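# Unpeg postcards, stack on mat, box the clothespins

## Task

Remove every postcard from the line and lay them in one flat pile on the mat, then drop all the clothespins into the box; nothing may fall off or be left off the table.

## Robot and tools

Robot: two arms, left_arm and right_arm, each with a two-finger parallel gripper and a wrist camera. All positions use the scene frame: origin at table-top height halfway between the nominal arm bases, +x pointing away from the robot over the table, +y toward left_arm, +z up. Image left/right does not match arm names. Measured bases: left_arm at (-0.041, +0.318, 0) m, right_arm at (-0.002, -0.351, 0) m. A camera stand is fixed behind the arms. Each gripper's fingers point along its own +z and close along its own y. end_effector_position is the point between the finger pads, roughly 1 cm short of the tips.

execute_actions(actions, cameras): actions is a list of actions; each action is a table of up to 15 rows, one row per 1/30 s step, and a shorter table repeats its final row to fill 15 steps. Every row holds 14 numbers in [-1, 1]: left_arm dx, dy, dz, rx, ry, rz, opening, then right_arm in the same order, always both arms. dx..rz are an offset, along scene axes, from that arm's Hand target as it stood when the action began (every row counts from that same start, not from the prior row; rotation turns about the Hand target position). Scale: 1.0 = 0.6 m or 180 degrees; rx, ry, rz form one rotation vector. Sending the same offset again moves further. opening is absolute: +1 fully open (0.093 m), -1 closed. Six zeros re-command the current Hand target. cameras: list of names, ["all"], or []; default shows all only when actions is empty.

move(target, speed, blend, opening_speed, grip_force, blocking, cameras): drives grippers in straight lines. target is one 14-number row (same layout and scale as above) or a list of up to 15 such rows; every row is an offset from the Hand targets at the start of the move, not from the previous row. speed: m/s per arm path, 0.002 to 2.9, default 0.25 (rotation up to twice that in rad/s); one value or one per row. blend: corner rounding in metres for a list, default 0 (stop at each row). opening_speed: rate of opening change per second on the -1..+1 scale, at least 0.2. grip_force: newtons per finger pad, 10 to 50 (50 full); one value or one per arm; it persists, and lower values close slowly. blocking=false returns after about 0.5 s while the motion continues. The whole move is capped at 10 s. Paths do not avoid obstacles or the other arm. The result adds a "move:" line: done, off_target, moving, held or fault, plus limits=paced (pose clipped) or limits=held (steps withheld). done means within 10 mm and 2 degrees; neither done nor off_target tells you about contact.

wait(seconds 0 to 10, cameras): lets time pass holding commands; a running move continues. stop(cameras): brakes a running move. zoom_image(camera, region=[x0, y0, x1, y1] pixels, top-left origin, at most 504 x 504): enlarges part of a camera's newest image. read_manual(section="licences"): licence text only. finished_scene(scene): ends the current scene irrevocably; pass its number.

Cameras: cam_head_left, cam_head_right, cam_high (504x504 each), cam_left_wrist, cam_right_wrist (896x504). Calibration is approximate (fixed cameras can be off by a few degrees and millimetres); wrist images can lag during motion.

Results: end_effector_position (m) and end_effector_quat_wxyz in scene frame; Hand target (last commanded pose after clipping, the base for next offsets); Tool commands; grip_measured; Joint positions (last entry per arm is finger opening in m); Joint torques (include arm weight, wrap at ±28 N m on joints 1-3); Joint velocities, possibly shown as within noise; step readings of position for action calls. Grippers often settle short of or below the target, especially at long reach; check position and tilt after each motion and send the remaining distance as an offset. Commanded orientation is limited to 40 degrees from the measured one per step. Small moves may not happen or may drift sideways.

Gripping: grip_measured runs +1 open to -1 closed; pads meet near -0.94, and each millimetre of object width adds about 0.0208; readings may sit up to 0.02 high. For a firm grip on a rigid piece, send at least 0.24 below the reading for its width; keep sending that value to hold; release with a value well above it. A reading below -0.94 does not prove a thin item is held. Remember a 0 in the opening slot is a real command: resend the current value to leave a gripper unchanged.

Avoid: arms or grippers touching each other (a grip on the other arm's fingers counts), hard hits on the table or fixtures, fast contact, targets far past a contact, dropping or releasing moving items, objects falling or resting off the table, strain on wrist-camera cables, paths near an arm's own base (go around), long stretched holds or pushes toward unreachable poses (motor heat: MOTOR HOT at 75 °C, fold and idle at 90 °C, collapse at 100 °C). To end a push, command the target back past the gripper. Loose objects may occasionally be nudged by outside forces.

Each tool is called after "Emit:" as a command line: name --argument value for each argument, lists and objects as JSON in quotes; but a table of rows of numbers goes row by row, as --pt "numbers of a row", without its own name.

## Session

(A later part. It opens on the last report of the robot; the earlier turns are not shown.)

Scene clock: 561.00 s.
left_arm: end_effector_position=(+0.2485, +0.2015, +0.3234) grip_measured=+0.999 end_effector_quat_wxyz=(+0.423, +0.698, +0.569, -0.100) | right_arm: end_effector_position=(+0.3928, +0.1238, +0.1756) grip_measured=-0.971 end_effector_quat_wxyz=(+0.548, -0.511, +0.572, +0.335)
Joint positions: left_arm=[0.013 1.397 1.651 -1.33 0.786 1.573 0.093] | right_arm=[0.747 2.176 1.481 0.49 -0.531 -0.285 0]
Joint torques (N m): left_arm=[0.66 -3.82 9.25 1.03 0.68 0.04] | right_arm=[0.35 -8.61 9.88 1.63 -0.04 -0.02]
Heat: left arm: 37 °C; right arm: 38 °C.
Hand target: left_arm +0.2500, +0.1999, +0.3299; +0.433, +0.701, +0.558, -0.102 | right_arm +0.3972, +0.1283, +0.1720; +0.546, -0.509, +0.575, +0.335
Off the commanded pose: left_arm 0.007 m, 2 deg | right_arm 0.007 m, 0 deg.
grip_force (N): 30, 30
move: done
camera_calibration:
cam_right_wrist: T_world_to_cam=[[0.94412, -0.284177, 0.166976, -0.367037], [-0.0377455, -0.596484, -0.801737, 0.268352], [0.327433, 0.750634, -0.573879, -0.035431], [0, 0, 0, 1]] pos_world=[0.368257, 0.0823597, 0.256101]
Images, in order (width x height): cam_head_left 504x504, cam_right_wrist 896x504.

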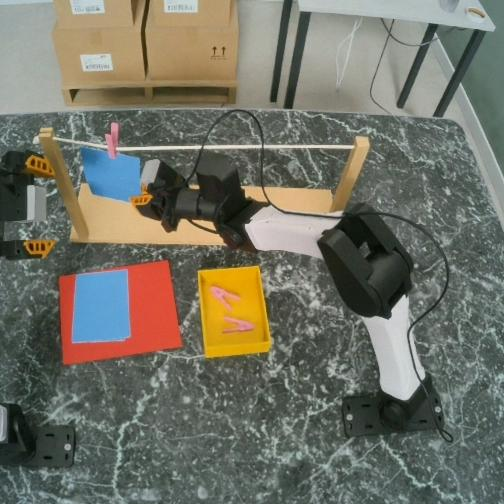

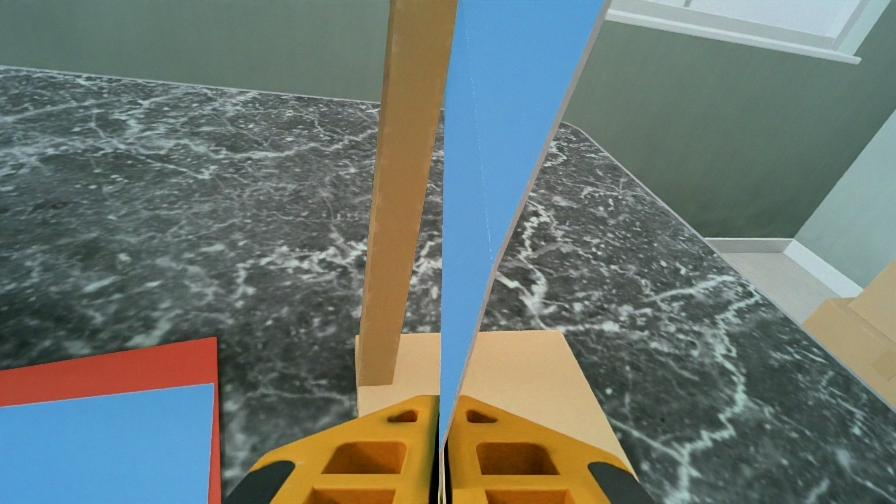

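Emit:
move --target '[0.1233, -0.1265, 0.0368, 0, 0, 0, 1.0, 0, 0, 0, 0, 0, 0, -1.0]' --speed 0.2 --cameras '["cam_left_wrist"]'

Scene clock: 563.03 s.
left_arm: end_effector_position=(+0.3214, +0.1251, +0.3492) grip_measured=+0.999 end_effector_quat_wxyz=(+0.431, +0.700, +0.559, -0.106) | right_arm: end_effector_position=(+0.3928, +0.1238, +0.1756) grip_measured=-0.971 end_effector_quat_wxyz=(+0.548, -0.511, +0.572, +0.335)
Joint positions: left_arm=[-0.225 1.698 2.015 -1.208 0.679 1.317 0.093] | right_arm=[0.747 2.176 1.481 0.49 -0.531 -0.285 0]
Joint torques (N m): left_arm=[-0.12 -6.82 9.32 1.36 0.24 -0.2] | right_arm=[0.35 -8.7 9.91 1.64 -0.04 -0.04]
Heat: left arm: 36 °C; right arm: 39 °C.
Hand target: left_arm +0.3241, +0.1241, +0.3520; +0.433, +0.701, +0.558, -0.101 | right_arm +0.3972, +0.1283, +0.1720; +0.546, -0.509, +0.575, +0.335
Off the commanded pose: left_arm 0.004 m, 1 deg | right_arm 0.007 m, 0 deg.
grip_force (N): 30, 30
move: done
camera_calibration:
cam_left_wrist: T_world_to_cam=[[-0.86782, 0.00309094, -0.496869, 0.454195], [0.193619, 0.92304, -0.332429, -0.0201177], [0.457603, -0.384692, -0.801631, 0.268859], [0, 0, 0, 1]] pos_world=[0.275024, 0.120593, 0.434514]
Images, in order (width x height): cam_left_wrist 896x504.

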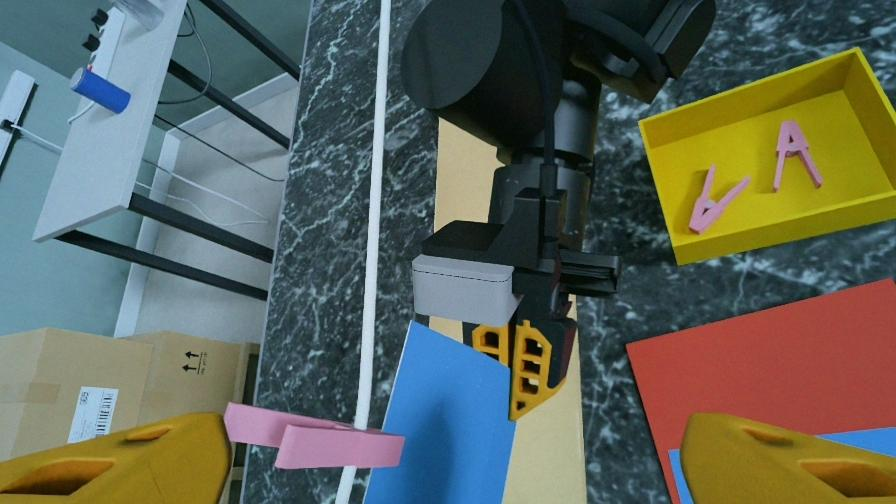

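Emit:
move --pt "0.0227 -0.0118 0.0083 -0.0528 0.0523 -0.0235 1.0 0 0 0 0 0 0 -1.0" --pt "0.1165 -0.0118 -0.0283 -0.0528 0.0523 -0.0235 1.0 0 0 0 0 0 0 -1.0" --speed 0.1 --cameras '["cam_left_wrist"]'

Scene clock: 570.83 s.
left_arm: end_effector_position=(+0.3914, +0.1176, +0.3358) grip_measured=+0.999 end_effector_quat_wxyz=(+0.434, +0.669, +0.564, -0.215) | right_arm: end_effector_position=(+0.3928, +0.1238, +0.1756) grip_measured=-0.971 end_effector_quat_wxyz=(+0.548, -0.511, +0.572, +0.335)
Joint positions: left_arm=[-0.15 2.145 2.555 -1.429 0.899 1.314 0.093] | right_arm=[0.747 2.176 1.481 0.49 -0.531 -0.285 0]
Joint torques (N m): left_arm=[0.64 -9.51 8.65 1.09 0.66 0.08] | right_arm=[0.42 -8.69 9.88 1.63 -0.04 -0.04]
Heat: left arm: 36 °C; right arm: 40 °C.
Hand target: left_arm +0.3940, +0.1169, +0.3351; +0.438, +0.672, +0.555, -0.220 | right_arm +0.3972, +0.1283, +0.1720; +0.546, -0.509, +0.575, +0.335
Off the commanded pose: left_arm 0.003 m, 1 deg | right_arm 0.007 m, 0 deg.
grip_force (N): 30, 30
move: done
camera_calibration:
cam_left_wrist: T_world_to_cam=[[-0.936767, -0.0160329, -0.349586, 0.488067], [0.171358, 0.849984, -0.498161, 0.0416649], [0.305129, -0.526565, -0.79349, 0.296765], [0, 0, 0, 1]] pos_world=[0.359514, 0.128677, 0.426857]
Images, in order (width x height): cam_left_wrist 896x504.

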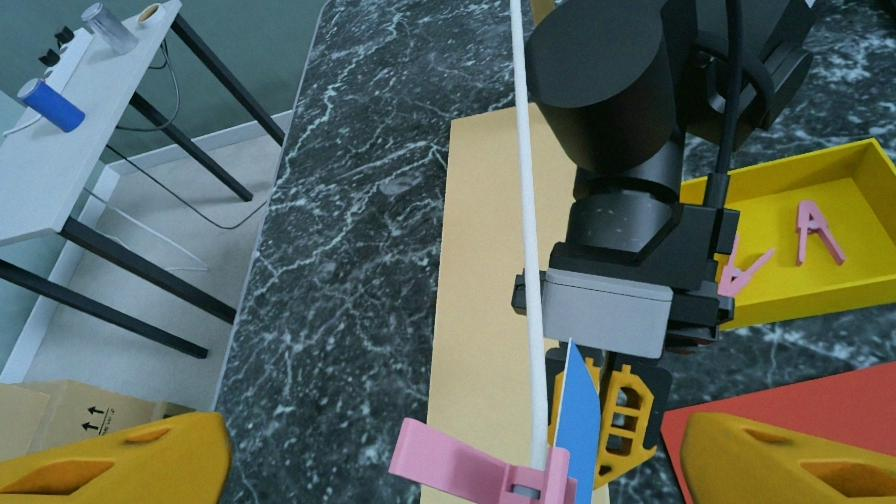

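Emit:
move --pt "-0.025 -0.002 0.0017 0 0 0 0.10 0 0 0 0 0 0 -1.0" --pt "-0.0373 -0.002 0.003 0 0 0 -0.15 0 0 0 0 0 0 -1.0" --speed 0.06 --cameras '["cam_left_wrist"]'

Scene clock: 575.90 s.
left_arm: end_effector_position=(+0.3797, +0.1184, +0.3240) grip_measured=-0.147 end_effector_quat_wxyz=(+0.425, +0.667, +0.569, -0.224) | right_arm: end_effector_position=(+0.3928, +0.1238, +0.1756) grip_measured=-0.971 end_effector_quat_wxyz=(+0.548, -0.511, +0.572, +0.335)
Joint positions: left_arm=[-0.152 2.049 2.354 -1.353 0.9 1.315 0.038] | right_arm=[0.747 2.176 1.481 0.49 -0.531 -0.285 0]
Joint torques (N m): left_arm=[-0.23 -13.5 5.82 1.2 0.59 -0.07] | right_arm=[0.35 -8.72 9.88 1.66 -0.06 -0.01]
Heat: left arm: 38 °C; right arm: 40 °C.
Hand target: left_arm +0.3716, +0.1158, +0.3369; +0.438, +0.672, +0.555, -0.220 | right_arm +0.3972, +0.1283, +0.1720; +0.546, -0.509, +0.575, +0.335
Off the commanded pose: left_arm 0.016 m, 2 deg | right_arm 0.007 m, 0 deg.
grip_force (N): 30, 30
move: off_target (left_arm); target 2's new opening was sent with left_arm's hand 0.016 m and 3 deg from that target
camera_calibration:
cam_left_wrist: T_world_to_cam=[[-0.946132, -0.0119207, -0.323561, 0.467731], [0.159992, 0.851581, -0.499211, 0.0415766], [0.281489, -0.524087, -0.803801, 0.303375], [0, 0, 0, 1]] pos_world=[0.350486, 0.129165, 0.415949]
Images, in order (width x height): cam_left_wrist 896x504.

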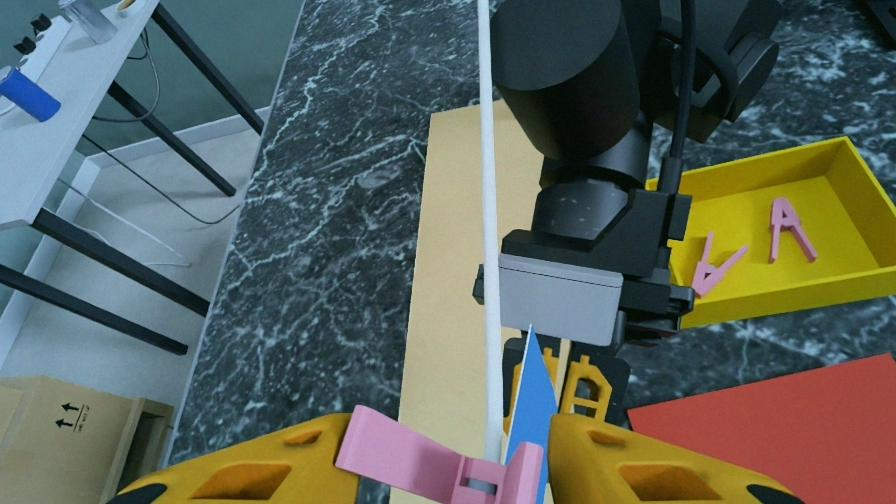

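Emit:
move --target '[-0.0177, -0.0017, 0.025, 0, 0, 0, -0.15, 0, 0, 0, 0, 0, 0, -1.0]' --speed 0.05 --cameras '["cam_left_wrist"]'

Scene clock: 577.60 s.
left_arm: end_effector_position=(+0.3717, +0.1166, +0.3316) grip_measured=-0.147 end_effector_quat_wxyz=(+0.423, +0.668, +0.569, -0.227) | right_arm: end_effector_position=(+0.3932, +0.1243, +0.1775) grip_measured=-0.971 end_effector_quat_wxyz=(+0.550, -0.510, +0.570, +0.335)
Joint positions: left_arm=[-0.159 2.039 2.374 -1.384 0.9 1.311 0.038] | right_arm=[0.747 2.176 1.486 0.49 -0.531 -0.285 0]
Joint torques (N m): left_arm=[-0.31 -13.26 8.92 0.98 0.55 -0.15] | right_arm=[0.38 -8.72 9.54 1.64 -0.03 -0.01]
Heat: left arm: 38 °C; right arm: 41 °C.
Hand target: left_arm +0.3610, +0.1147, +0.3519; +0.438, +0.672, +0.555, -0.220 | right_arm +0.3972, +0.1283, +0.1720; +0.546, -0.509, +0.575, +0.335
Off the commanded pose: left_arm 0.023 m, 2 deg | right_arm 0.008 m, 1 deg.
grip_force (N): 30, 30
move: off_target (left_arm)
camera_calibration:
cam_left_wrist: T_world_to_cam=[[-0.947746, -0.00796138, -0.318926, 0.461241], [0.16127, 0.850597, -0.500477, 0.0482526], [0.275262, -0.525758, -0.804866, 0.313709], [0, 0, 0, 1]] pos_world=[0.343005, 0.127564, 0.423745]
Images, in order (width x height): cam_left_wrist 896x504.

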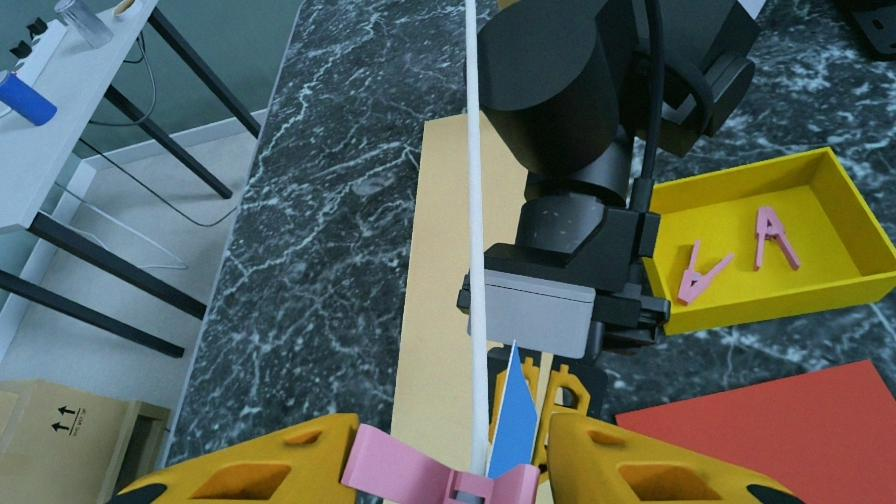

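Emit:
zoom_image --camera "cam_left_wrist" --region '[290, 380, 620, 504]'

Scaled by 1.527 from the camera's 896x504 image, which has a finer 1280x720 frame.

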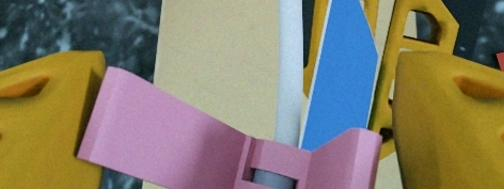

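Emit:
move --pt "-0.002 0 0.008 0 0 0 0.15 0 0 0 0 0 0 -1.0" --pt "-0.002 0 0.008 0 0 0 -0.1 0 0 0 0 0 0 -1.0" --speed 0.04 --cameras '["cam_left_wrist"]'

Emit:
zoom_image --camera "cam_left_wrist" --region '[290, 380, 620, 504]'

Scene clock: 581.13 s.
left_arm: end_effector_position=(+0.3666, +0.1174, +0.3435) grip_measured=-0.097 end_effector_quat_wxyz=(+0.428, +0.668, +0.566, -0.223) | right_arm: end_effector_position=(+0.3932, +0.1242, +0.1774) grip_measured=-0.971 end_effector_quat_wxyz=(+0.549, -0.510, +0.570, +0.335)
Joint positions: left_arm=[-0.159 2.039 2.425 -1.422 0.9 1.309 0.041] | right_arm=[0.747 2.176 1.486 0.49 -0.531 -0.285 0]
Joint torques (N m): left_arm=[-0.35 -11.7 8.7 1.03 0.54 -0.15] | right_arm=[0.4 -8.69 9.51 1.66 -0.04 -0.04]
Heat: left arm: 38 °C; right arm: 40 °C.
Hand target: left_arm +0.3598, +0.1147, +0.3567; +0.438, +0.672, +0.555, -0.220 | right_arm +0.3972, +0.1283, +0.1720; +0.546, -0.509, +0.575, +0.335
Off the commanded pose: left_arm 0.015 m, 2 deg | right_arm 0.008 m, 1 deg.
grip_force (N): 30, 30
move: off_target (left_arm); target 2's new opening was sent with left_arm's hand 0.015 m and 2 deg from that target
camera_calibration:
cam_left_wrist: T_world_to_cam=[[-0.94365, -0.00934655, -0.330814, 0.462857], [0.167048, 0.849464, -0.500506, 0.0523379], [0.285692, -0.527564, -0.800035, 0.319778], [0, 0, 0, 1]] pos_world=[0.336674, 0.12857, 0.435148]
Images, in order (width x height): cam_left_wrist 896x504.

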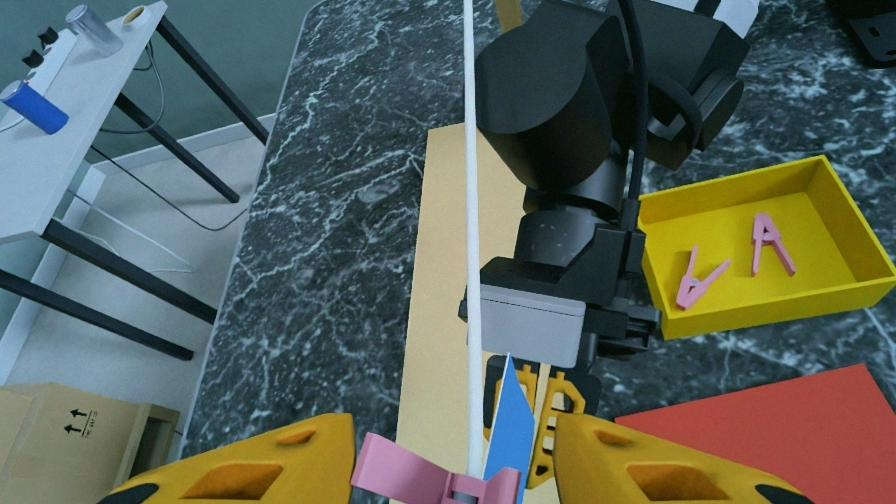

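Scaled by 1.527 from the camera's 896x504 image, which has a finer 1280x720 frame.

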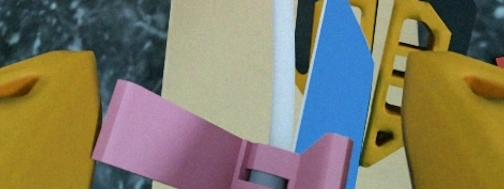

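Emit:
move --target '[0, 0, 0, 0, 0, 0, -0.74, 0, 0, 0, 0, 0, 0, -1.0]' --speed 0.04 --opening_speed 0.4 --cameras '["cam_left_wrist"]'

Emit:
zoom_image --camera "cam_left_wrist" --region '[290, 330, 620, 504]'

Scene clock: 584.70 s.
left_arm: end_effector_position=(+0.3679, +0.1172, +0.3456) grip_measured=-0.652 end_effector_quat_wxyz=(+0.432, +0.669, +0.563, -0.219) | right_arm: end_effector_position=(+0.3932, +0.1242, +0.1772) grip_measured=-0.971 end_effector_quat_wxyz=(+0.549, -0.510, +0.571, +0.335)
Joint positions: left_arm=[-0.159 2.039 2.43 -1.414 0.9 1.309 0.014] | right_arm=[0.747 2.176 1.486 0.488 -0.531 -0.285 0]
Joint torques (N m): left_arm=[-0.38 -11.63 8.4 0.97 0.55 -0.15] | right_arm=[0.29 -8.75 9.54 1.65 -0.03 -0.02]
Heat: left arm: 39 °C; right arm: 40 °C.
Hand target: left_arm +0.3597, +0.1148, +0.3567; +0.438, +0.672, +0.555, -0.220 | right_arm +0.3972, +0.1283, +0.1720; +0.546, -0.509, +0.575, +0.335
Off the commanded pose: left_arm 0.014 m, 1 deg | right_arm 0.008 m, 1 deg.
grip_force (N): 30, 30
move: off_target (left_arm)
camera_calibration:
cam_left_wrist: T_world_to_cam=[[-0.939463, -0.00998914, -0.342506, 0.467266], [0.173316, 0.848426, -0.500134, 0.0510353], [0.295587, -0.529219, -0.795334, 0.315951], [0, 0, 0, 1]] pos_world=[0.336743, 0.128575, 0.436852]
Images, in order (width x height): cam_left_wrist 896x504.

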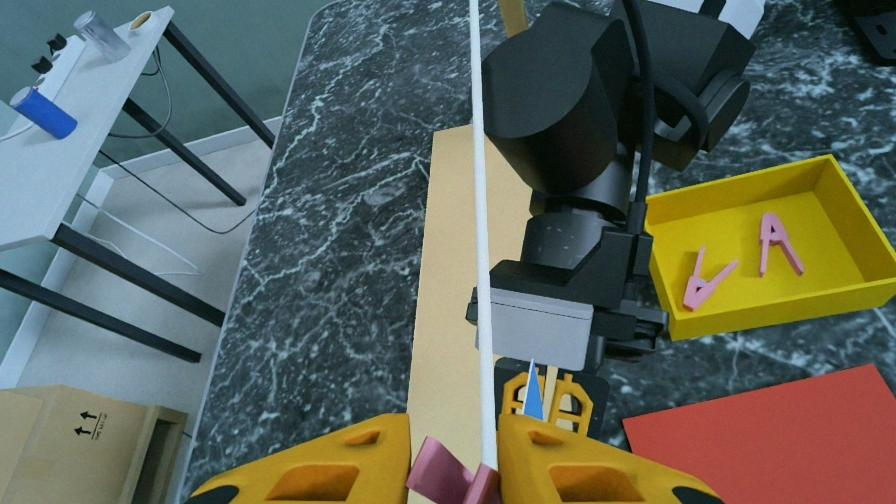

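Scaled by 1.527 from the camera's 896x504 image, which has a finer 1280x720 frame.

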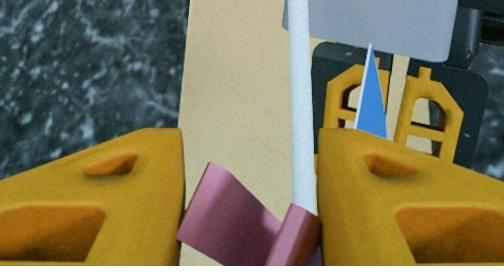

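Emit:
move --pt "-0.027 0 -0.0100 0 -0.139 0 -0.74 0 0 0 0 0 0 -1.0" --pt "-0.0682 0 0.0383 0 -0.139 0 -0.74 0 0 0 0 0 0 -1.0" --speed 0.06 --blend '[0.005, 0]' --cameras '["cam_left_wrist", "cam_head_left"]'

Emit:
zoom_image --camera "cam_head_left" --region '[50, 90, 220, 240]'

Scene clock: 590.67 s.
left_arm: end_effector_position=(+0.3248, +0.1154, +0.3635) grip_measured=-0.666 end_effector_quat_wxyz=(+0.536, +0.703, +0.460, -0.080) | right_arm: end_effector_position=(+0.3932, +0.1242, +0.1772) grip_measured=-0.971 end_effector_quat_wxyz=(+0.549, -0.510, +0.571, +0.335)
Joint positions: left_arm=[-0.203 1.562 1.73 -0.817 0.821 1.35 0.013] | right_arm=[0.747 2.176 1.486 0.488 -0.531 -0.285 0]
Joint torques (N m): left_arm=[-0.16 -8.75 10.02 1.55 0.31 -0.15] | right_arm=[0.38 -8.73 9.54 1.66 -0.06 -0.03]
Heat: left arm: 40 °C; right arm: 40 °C.
Hand target: left_arm +0.3188, +0.1148, +0.3797; +0.548, +0.704, +0.447, -0.069 | right_arm +0.3972, +0.1283, +0.1720; +0.546, -0.509, +0.575, +0.335
Off the commanded pose: left_arm 0.017 m, 2 deg | right_arm 0.008 m, 1 deg.
grip_force (N): 30, 30
move: off_target (left_arm)
camera_calibration:
cam_left_wrist: T_world_to_cam=[[-0.724655, -0.00110611, -0.689111, 0.488249], [0.366865, 0.845889, -0.387146, -0.0346142], [0.583339, -0.533358, -0.612572, 0.182529], [0, 0, 0, 1]] pos_world=[0.260034, 0.127173, 0.434869]
Images, in order (width x height): cam_head_left 504x504, cam_left_wrist 896x504.

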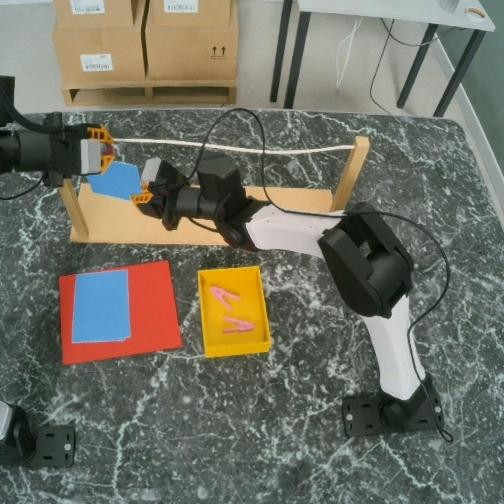

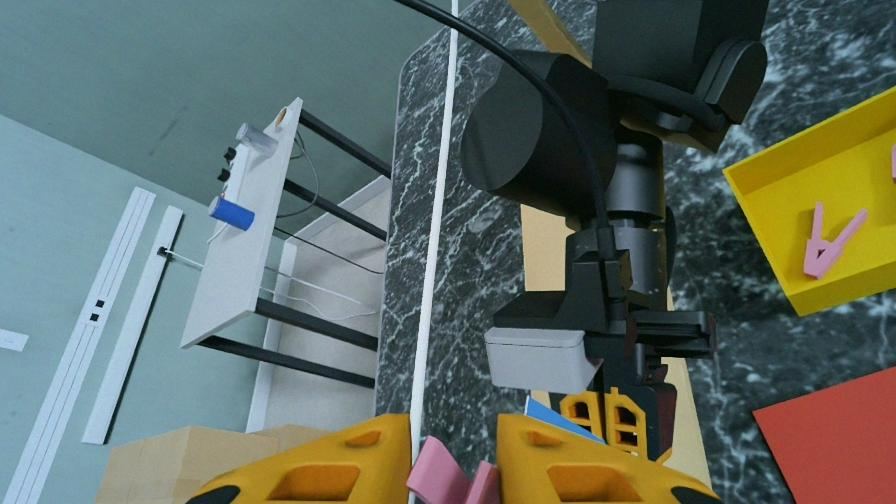

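Scaled by 2.965 from the camera's 504x504 image, which has a finer 720x720 frame.

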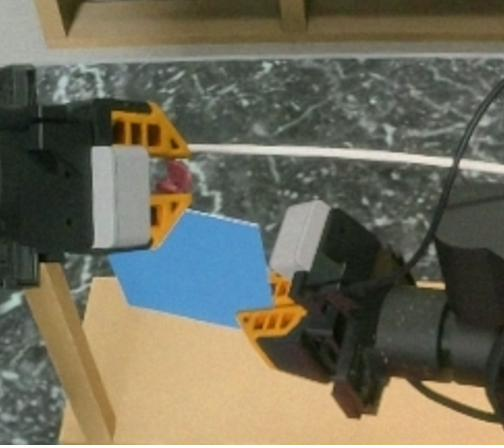

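Emit:
zoom_image --camera "cam_left_wrist" --region '[350, 350, 560, 504]'

Scaled by 2.400 from the camera's 896x504 image, which has a finer 1280x720 frame.

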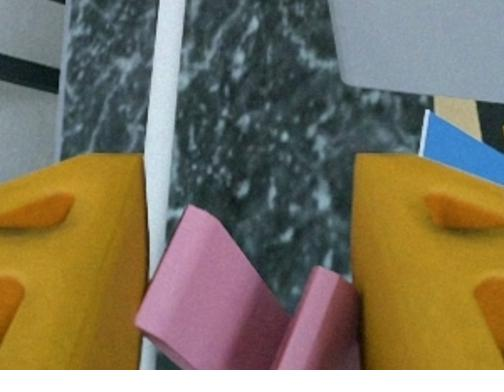

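Emit:
zoom_image --camera "cam_head_left" --region '[70, 120, 170, 220]'

Scaled by 5.040 from the camera's 504x504 image, which has a finer 720x720 frame.

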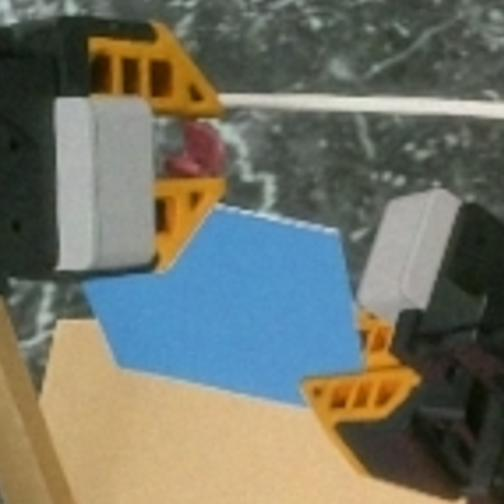

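Emit:
move --pt "-0.1063 0.042 0.0088 0 0 0 -0.74 0 0 0 0 0 0 -1.0" --pt "-0.123 0.4087 -0.0662 0 0 0.194 -0.74 0 0 -0.075 0 0 0 -1.0" --speed 0.25 --blend '[0.03, 0]' --cameras '["cam_head_left", "cam_right_wrist"]'

Emit:
zoom_image --camera "cam_head_left" --region '[50, 110, 220, 260]'

Scene clock: 596.50 s.
left_arm: end_effector_position=(+0.2445, +0.3610, +0.3424) grip_measured=-0.666 end_effector_quat_wxyz=(+0.538, +0.534, +0.644, +0.107) | right_arm: end_effector_position=(+0.3968, +0.1274, +0.1383) grip_measured=-0.971 end_effector_quat_wxyz=(+0.548, -0.511, +0.572, +0.335)
Joint positions: left_arm=[0.666 1.149 1.358 -1.034 0.997 1.626 0.013] | right_arm=[0.747 2.262 1.463 0.594 -0.531 -0.285 0]
Joint torques (N m): left_arm=[0.77 -1.87 6.65 1.3 0.67 0.04] | right_arm=[0.35 -9.07 6.5 1.92 -0.05 -0.02]
Heat: left arm: 39 °C; right arm: 40 °C.
Hand target: left_arm +0.2450, +0.3600, +0.3399; +0.543, +0.537, +0.638, +0.098 | right_arm +0.3972, +0.1283, +0.1269; +0.546, -0.509, +0.575, +0.335
Off the commanded pose: left_arm 0.003 m, 1 deg | right_arm 0.011 m, 0 deg.
grip_force (N): 30, 30
move: off_target (right_arm)
camera_calibration:
cam_right_wrist: T_world_to_cam=[[0.94416, -0.284326, 0.166497, -0.363526], [-0.0385484, -0.597171, -0.801187, 0.241044], [0.327226, 0.75003, -0.574785, -0.0606314], [0, 0, 0, 1]] pos_world=[0.372359, 0.0860596, 0.218797]
Images, in order (width x height): cam_head_left 504x504, cam_right_wrist 896x504.

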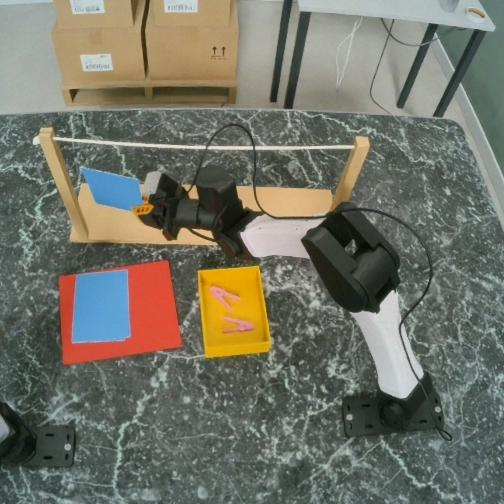

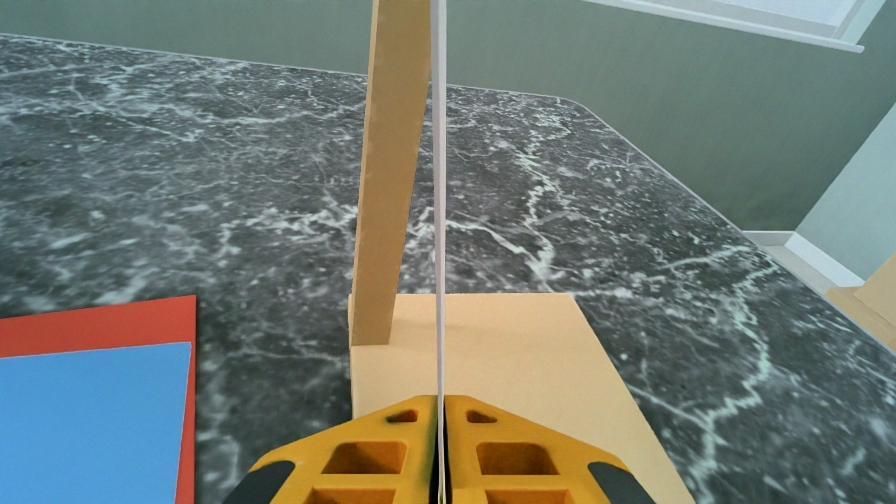

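Scaled by 2.965 from the camera's 504x504 image, which has a finer 720x720 frame.

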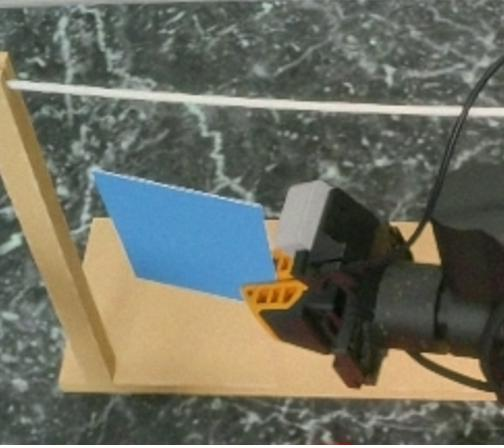

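Emit:
move --pt "0 0 0 0 0 0 -0.74 -0.2453 -0.0222 0.0385 0 0 0 -1.0" --pt "0 0 0 0 0 0 -0.74 -0.3537 0.0278 0.1052 -0.0391 0.549 -0.0085 -1.0" --speed 0.3 --blend '[0.03, 0]' --cameras '["cam_head_left", "cam_head_right"]'

Emit:
zoom_image --camera "cam_head_left" --region '[40, 190, 230, 370]'

Scene clock: 604.10 s.
left_arm: end_effector_position=(+0.2444, +0.3609, +0.3424) grip_measured=-0.666 end_effector_quat_wxyz=(+0.538, +0.534, +0.644, +0.107) | right_arm: end_effector_position=(+0.1785, +0.1407, +0.1879) grip_measured=-0.971 end_effector_quat_wxyz=(-0.106, -0.101, +0.814, +0.562)
Joint positions: left_arm=[0.666 1.149 1.358 -1.035 0.997 1.628 0.013] | right_arm=[0.989 1.907 1.349 0.022 -0.826 1.222 0]
Joint torques (N m): left_arm=[0.79 -1.87 6.68 1.3 0.69 0.05] | right_arm=[-0.4 -7.21 9.83 1.57 -0.33 -0.06]
Heat: left arm: 37 °C; right arm: 40 °C.
Hand target: left_arm +0.2450, +0.3600, +0.3400; +0.543, +0.537, +0.638, +0.098 | right_arm +0.1851, +0.1449, +0.1902; -0.105, -0.099, +0.811, +0.566
Off the commanded pose: left_arm 0.003 m, 1 deg | right_arm 0.008 m, 1 deg.
grip_force (N): 30, 30
move: done
Images, in order (width x height): cam_head_left 504x504, cam_head_right 504x504.

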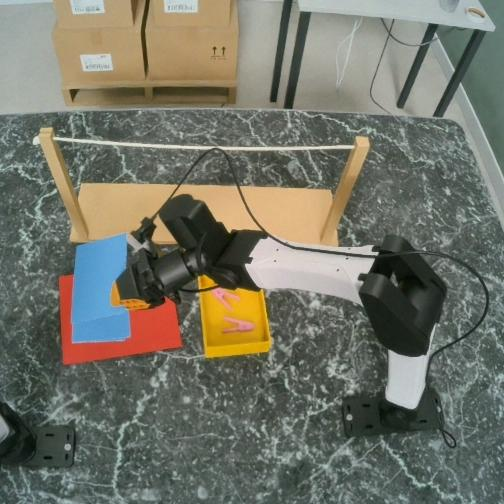

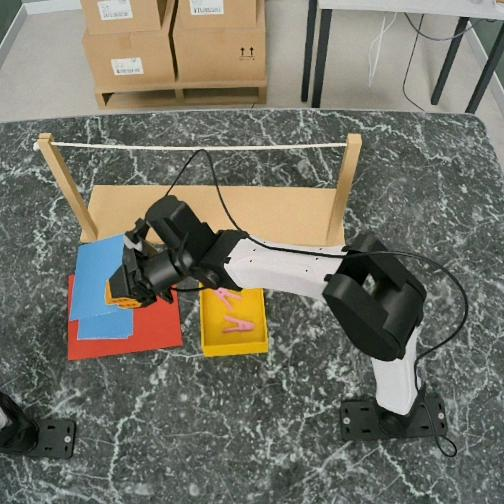

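Scaled by 2.653 from the camera's 504x504 image, which has a finer 720x720 frame.

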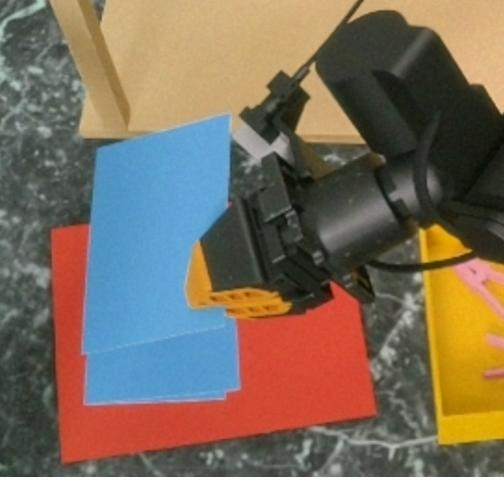

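Emit:
move --target '[0,0,0,0,0,0,-0.74,0,0.0187,-0.1417,0,0,0,-1]' --speed 0.12 --cameras '["cam_head_left","cam_right_wrist"]'

Scene clock: 609.00 s.
left_arm: end_effector_position=(+0.2444, +0.3609, +0.3424) grip_measured=-0.666 end_effector_quat_wxyz=(+0.538, +0.534, +0.644, +0.107) | right_arm: end_effector_position=(+0.1870, +0.1535, +0.1120) grip_measured=-0.971 end_effector_quat_wxyz=(-0.105, -0.100, +0.811, +0.566)
Joint positions: left_arm=[0.666 1.149 1.358 -1.035 0.997 1.628 0.013] | right_arm=[0.989 2.084 1.265 0.3 -0.827 1.233 0]
Joint velocities: left_arm=[-0.012 0.012 0.022 -0.007 -0.183 -0.022 0] | right_arm=[within noise]
Joint torques (N m): left_arm=[0.73 -1.87 6.67 1.3 0.69 0.04] | right_arm=[0.72 -8.29 6.39 1.78 -0.21 -0.08]
Heat: left arm: 36 °C; right arm: 40 °C.
Hand target: left_arm +0.2450, +0.3600, +0.3400; +0.543, +0.537, +0.638, +0.098 | right_arm +0.1851, +0.1560, +0.1051; -0.105, -0.099, +0.811, +0.566
Off the commanded pose: left_arm 0.003 m, 1 deg | right_arm 0.008 m, 0 deg.
grip_force (N): 30, 30
move: done
camera_calibration:
cam_right_wrist: T_world_to_cam=[[0.0366399, -0.368173, -0.929035, 0.151563], [-0.742163, -0.632587, 0.221422, 0.250034], [-0.669217, 0.681383, -0.296422, 0.139064], [0, 0, 0, 1]] pos_world=[0.273077, 0.119214, 0.126666]
Images, in order (width x height): cam_head_left 504x504, cam_right_wrist 896x504.

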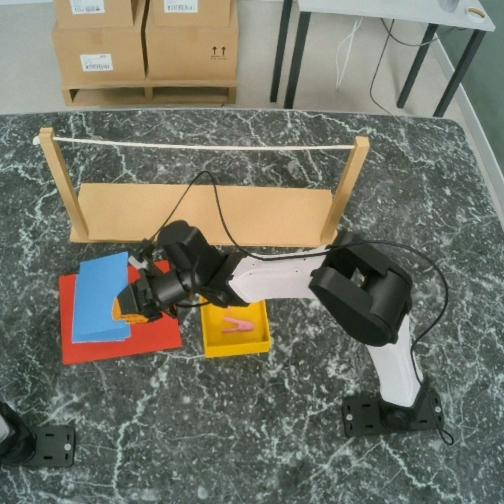

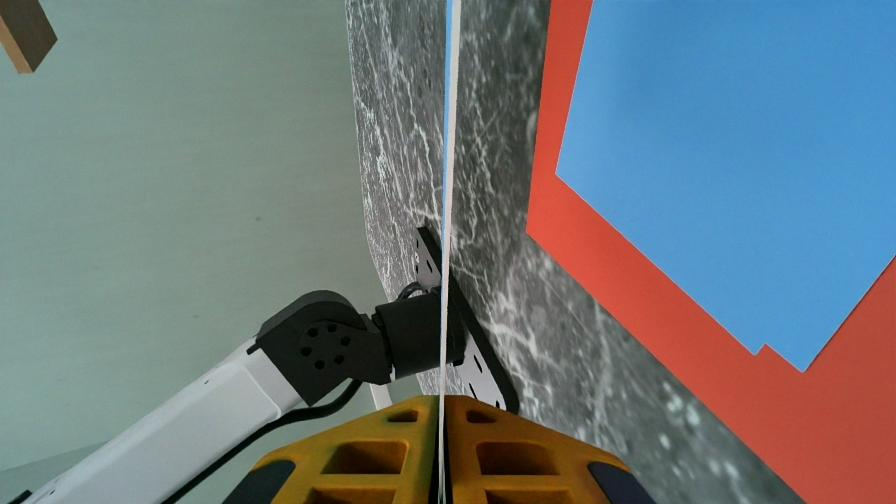

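Emit:
zoom_image --camera "cam_head_left" --region '[40, 220, 200, 380]'

Scaled by 3.150 from the camera's 504x504 image, which has a finer 720x720 frame.

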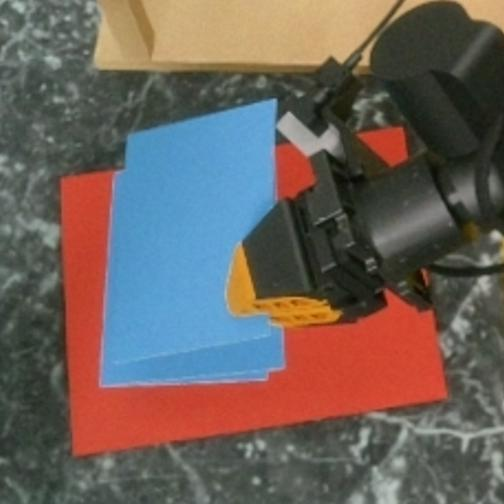

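Emit:
move --target '[0,0,0,0,0,0,-0.74,0,0,-0.0833,0,0,0,-1]' --speed 0.12 --cameras '["cam_head_left","cam_head_right"]'

Emit:
zoom_image --camera "cam_head_left" --region '[40, 220, 200, 380]'

Emit:
zoom_image --camera "cam_head_right" --region '[40, 220, 200, 380]'

Scene clock: 612.33 s.
left_arm: end_effector_position=(+0.2444, +0.3609, +0.3424) grip_measured=-0.666 end_effector_quat_wxyz=(+0.538, +0.534, +0.644, +0.107) | right_arm: end_effector_position=(+0.1874, +0.1541, +0.0615) grip_measured=-0.971 end_effector_quat_wxyz=(-0.105, -0.099, +0.812, +0.566)
Joint positions: left_arm=[0.666 1.149 1.358 -1.035 0.997 1.628 0.013] | right_arm=[0.989 2.204 1.219 0.465 -0.827 1.234 0]
Joint torques (N m): left_arm=[0.76 -1.87 6.65 1.3 0.69 0.04] | right_arm=[0.87 -8.51 5.98 1.73 -0.21 -0.06]
Heat: left arm: 35 °C; right arm: 39 °C.
Hand target: left_arm +0.2450, +0.3600, +0.3400; +0.543, +0.537, +0.638, +0.098 | right_arm +0.1851, +0.1560, +0.0551; -0.105, -0.099, +0.811, +0.566
Off the commanded pose: left_arm 0.003 m, 1 deg | right_arm 0.007 m, 0 deg.
grip_force (N): 30, 30
move: done
Images, in order (width x height): cam_head_left 504x504, cam_head_right 504x504.

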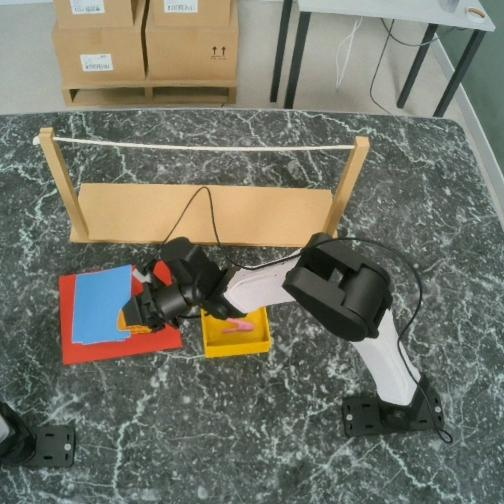

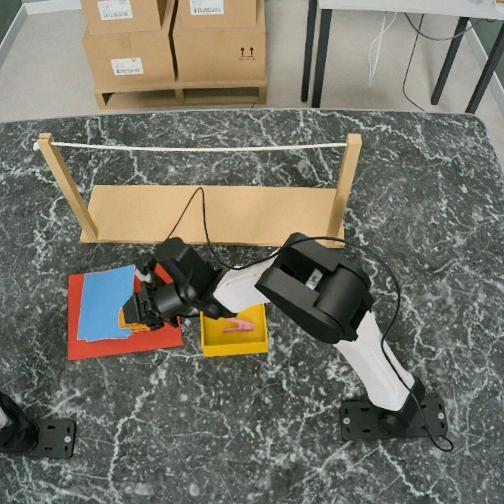

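Scaled by 3.150 from the camera's 504x504 image, which has a finer 720x720 frame.

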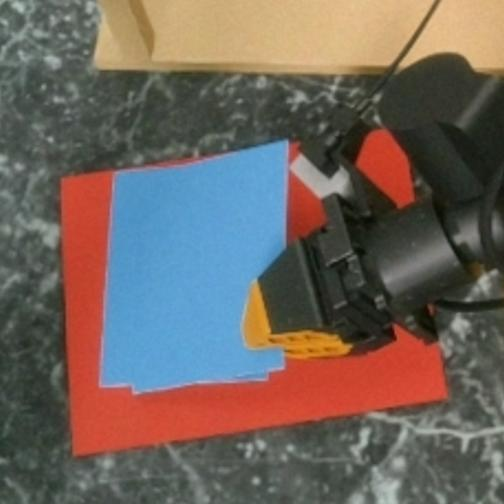

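Scaled by 3.150 from the camera's 504x504 image, which has a finer 720x720 frame.

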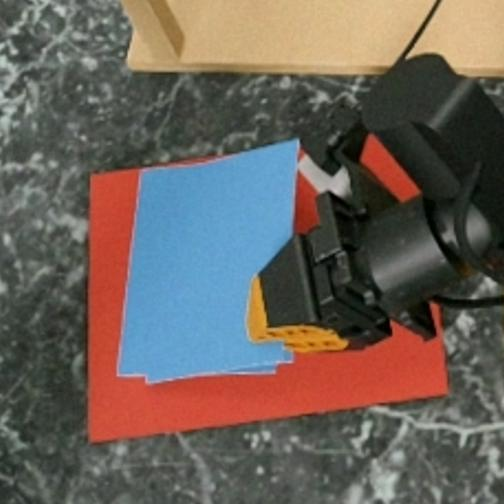

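Emit:
move --pt "0 0 0 0 0 0 -0.74 0.0288 0.0383 0 0 0 0.0111 -1" --pt "0 0 0 0 0 0 -0.74 0.0288 0.0383 -0.0333 0 0 0.0111 -1" --speed 0.1 --cameras '["cam_head_left"]'

Emit:
zoom_image --camera "cam_head_left" --region '[40, 220, 200, 380]'

Scene clock: 619.63 s.
left_arm: end_effector_position=(+0.2444, +0.3609, +0.3424) grip_measured=-0.666 end_effector_quat_wxyz=(+0.538, +0.534, +0.644, +0.107) | right_arm: end_effector_position=(+0.1969, +0.1776, +0.0480) grip_measured=-0.971 end_effector_quat_wxyz=(-0.119, -0.119, +0.804, +0.570)
Joint positions: left_arm=[0.666 1.149 1.358 -1.035 0.997 1.628 0.013] | right_arm=[0.989 2.33 1.373 0.433 -0.874 1.212 0]
Joint torques (N m): left_arm=[0.8 -1.85 6.65 1.3 0.69 0.04] | right_arm=[-0.14 -8.08 7.76 1.49 -0.15 -0.18]
Heat: left arm: 34 °C; right arm: 39 °C.
Hand target: left_arm +0.2450, +0.3600, +0.3400; +0.543, +0.537, +0.638, +0.098 | right_arm +0.2025, +0.1791, +0.0353; -0.115, -0.113, +0.809, +0.565
Off the commanded pose: left_arm 0.003 m, 1 deg | right_arm 0.014 m, 1 deg.
grip_force (N): 30, 30
move: off_target (right_arm)
Images, in order (width x height): cam_head_left 504x504.

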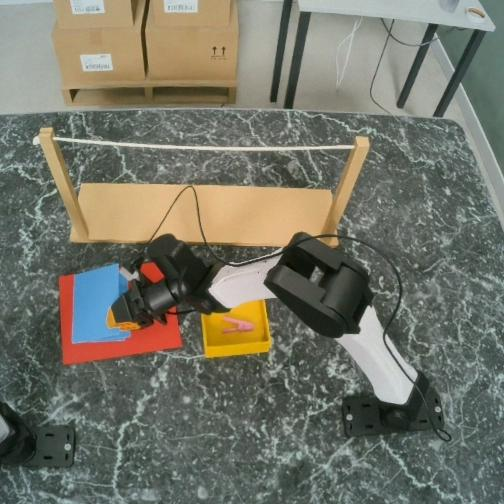

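Scaled by 3.150 from the camera's 504x504 image, which has a finer 720x720 frame.

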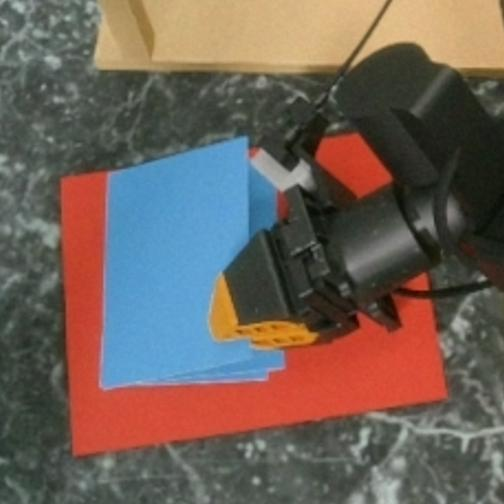

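Emit:
move --target '[0,0,0,0,0,0,-0.74,0.0167,0.0017,-0.01,0,0,-0.0083,-1]' --speed 0.1 --cameras '["cam_head_left"]'

Emit:
zoom_image --camera "cam_head_left" --region '[40, 220, 200, 380]'

Scene clock: 621.30 s.
left_arm: end_effector_position=(+0.2444, +0.3609, +0.3424) grip_measured=-0.666 end_effector_quat_wxyz=(+0.538, +0.534, +0.644, +0.107) | right_arm: end_effector_position=(+0.2017, +0.1802, +0.0457) grip_measured=-0.971 end_effector_quat_wxyz=(-0.112, -0.121, +0.800, +0.576)
Joint positions: left_arm=[0.666 1.149 1.358 -1.035 0.997 1.628 0.013] | right_arm=[0.984 2.351 1.385 0.461 -0.874 1.212 0]
Joint torques (N m): left_arm=[0.76 -1.87 6.69 1.3 0.69 0.05] | right_arm=[-0.72 -7.87 7.66 1.46 0 -0.08]
Heat: left arm: 34 °C; right arm: 39 °C.
Hand target: left_arm +0.2450, +0.3600, +0.3400; +0.543, +0.537, +0.638, +0.098 | right_arm +0.2123, +0.1801, +0.0292; -0.108, -0.103, +0.811, +0.566
Off the commanded pose: left_arm 0.003 m, 1 deg | right_arm 0.020 m, 3 deg.
grip_force (N): 30, 30
move: off_target (right_arm)
Images, in order (width x height): cam_head_left 504x504.

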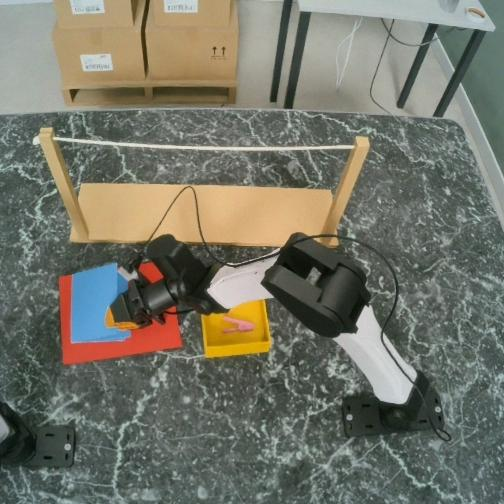

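Scaled by 3.150 from the camera's 504x504 image, which has a finer 720x720 frame.

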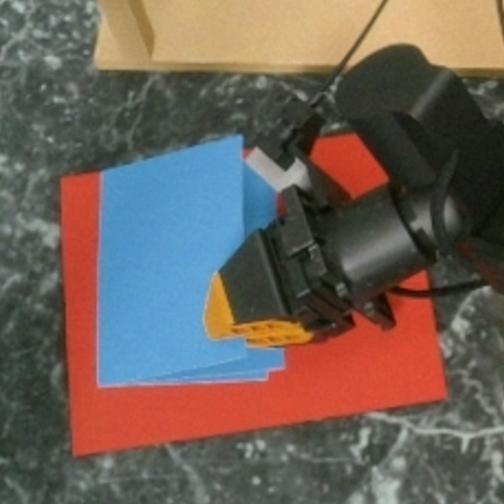

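Emit:
move --target '[0,0,0,0,0,0,-0.74,0.02,-0.008,0,0,0,-0.006,-1]' --speed 0.1 --cameras '["cam_head_left"]'

Emit:
zoom_image --camera "cam_head_left" --region '[40, 220, 200, 380]'

Scene clock: 624.37 s.
left_arm: end_effector_position=(+0.2444, +0.3609, +0.3424) grip_measured=-0.666 end_effector_quat_wxyz=(+0.538, +0.534, +0.644, +0.107) | right_arm: end_effector_position=(+0.2162, +0.1752, +0.0469) grip_measured=-0.971 end_effector_quat_wxyz=(-0.104, -0.111, +0.801, +0.579)
Joint positions: left_arm=[0.666 1.149 1.358 -1.035 0.997 1.628 0.013] | right_arm=[0.957 2.351 1.388 0.462 -0.874 1.212 0]
Joint torques (N m): left_arm=[0.76 -1.85 6.67 1.3 0.69 0.04] | right_arm=[-0.39 -7.86 7.8 1.39 -0.03 -0.12]
Heat: left arm: 33 °C; right arm: 39 °C.
Hand target: left_arm +0.2450, +0.3600, +0.3400; +0.543, +0.537, +0.638, +0.098 | right_arm +0.2244, +0.1753, +0.0292; -0.102, -0.095, +0.812, +0.567
Off the commanded pose: left_arm 0.003 m, 1 deg | right_arm 0.019 m, 3 deg.
grip_force (N): 30, 30
move: off_target (right_arm)
Images, in order (width x height): cam_head_left 504x504.

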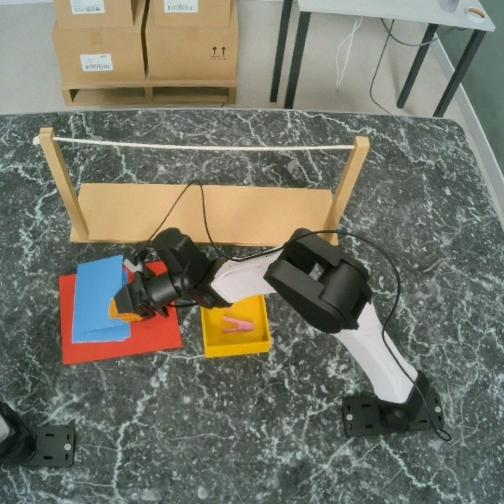

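Scaled by 3.150 from the camera's 504x504 image, which has a finer 720x720 frame.

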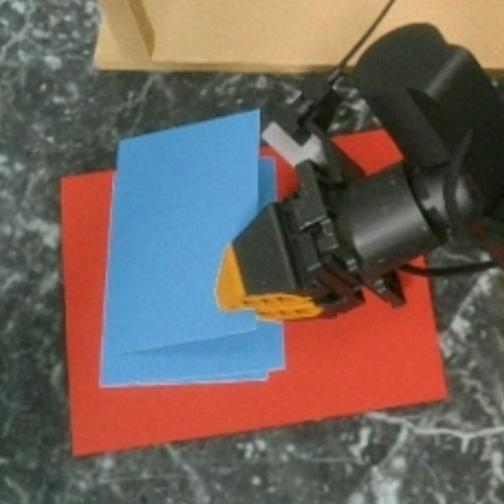

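Emit:
move --target '[0,0,0,0,0,0,-0.74,-0.0423,0.006,-0.012,0,0,0.004,-1]' --speed 0.1 --cameras '["cam_head_left"]'

Emit:
zoom_image --camera "cam_head_left" --region '[40, 220, 200, 380]'

Scene clock: 626.13 s.
left_arm: end_effector_position=(+0.2444, +0.3609, +0.3424) grip_measured=-0.666 end_effector_quat_wxyz=(+0.538, +0.534, +0.644, +0.107) | right_arm: end_effector_position=(+0.2034, +0.1815, +0.0455) grip_measured=-0.971 end_effector_quat_wxyz=(-0.097, -0.115, +0.798, +0.584)
Joint positions: left_arm=[0.666 1.149 1.358 -1.035 0.997 1.628 0.013] | right_arm=[0.989 2.351 1.361 0.523 -0.843 1.231 0]
Joint torques (N m): left_arm=[0.76 -1.88 6.65 1.31 0.69 0.05] | right_arm=[0.85 -8.38 5.11 1.49 0.01 -0.05]
Heat: left arm: 33 °C; right arm: 39 °C.
Hand target: left_arm +0.2450, +0.3600, +0.3400; +0.543, +0.537, +0.638, +0.098 | right_arm +0.1989, +0.1789, +0.0220; -0.106, -0.100, +0.811, +0.566
Off the commanded pose: left_arm 0.003 m, 1 deg | right_arm 0.024 m, 3 deg.
grip_force (N): 30, 30
move: off_target (right_arm)
Images, in order (width x height): cam_head_left 504x504.

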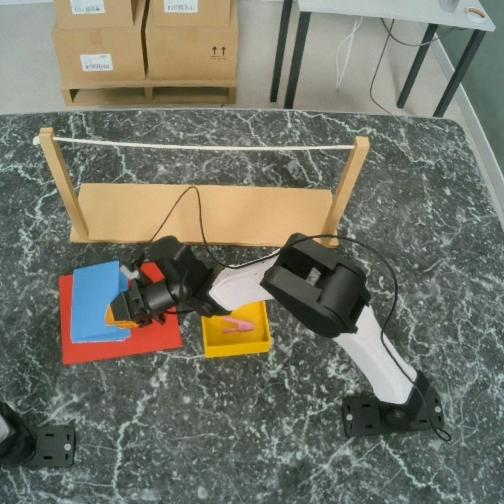

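Scaled by 3.150 from the camera's 504x504 image, which has a finer 720x720 frame.

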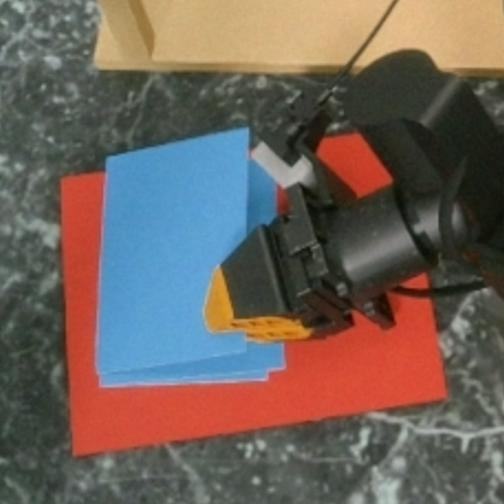

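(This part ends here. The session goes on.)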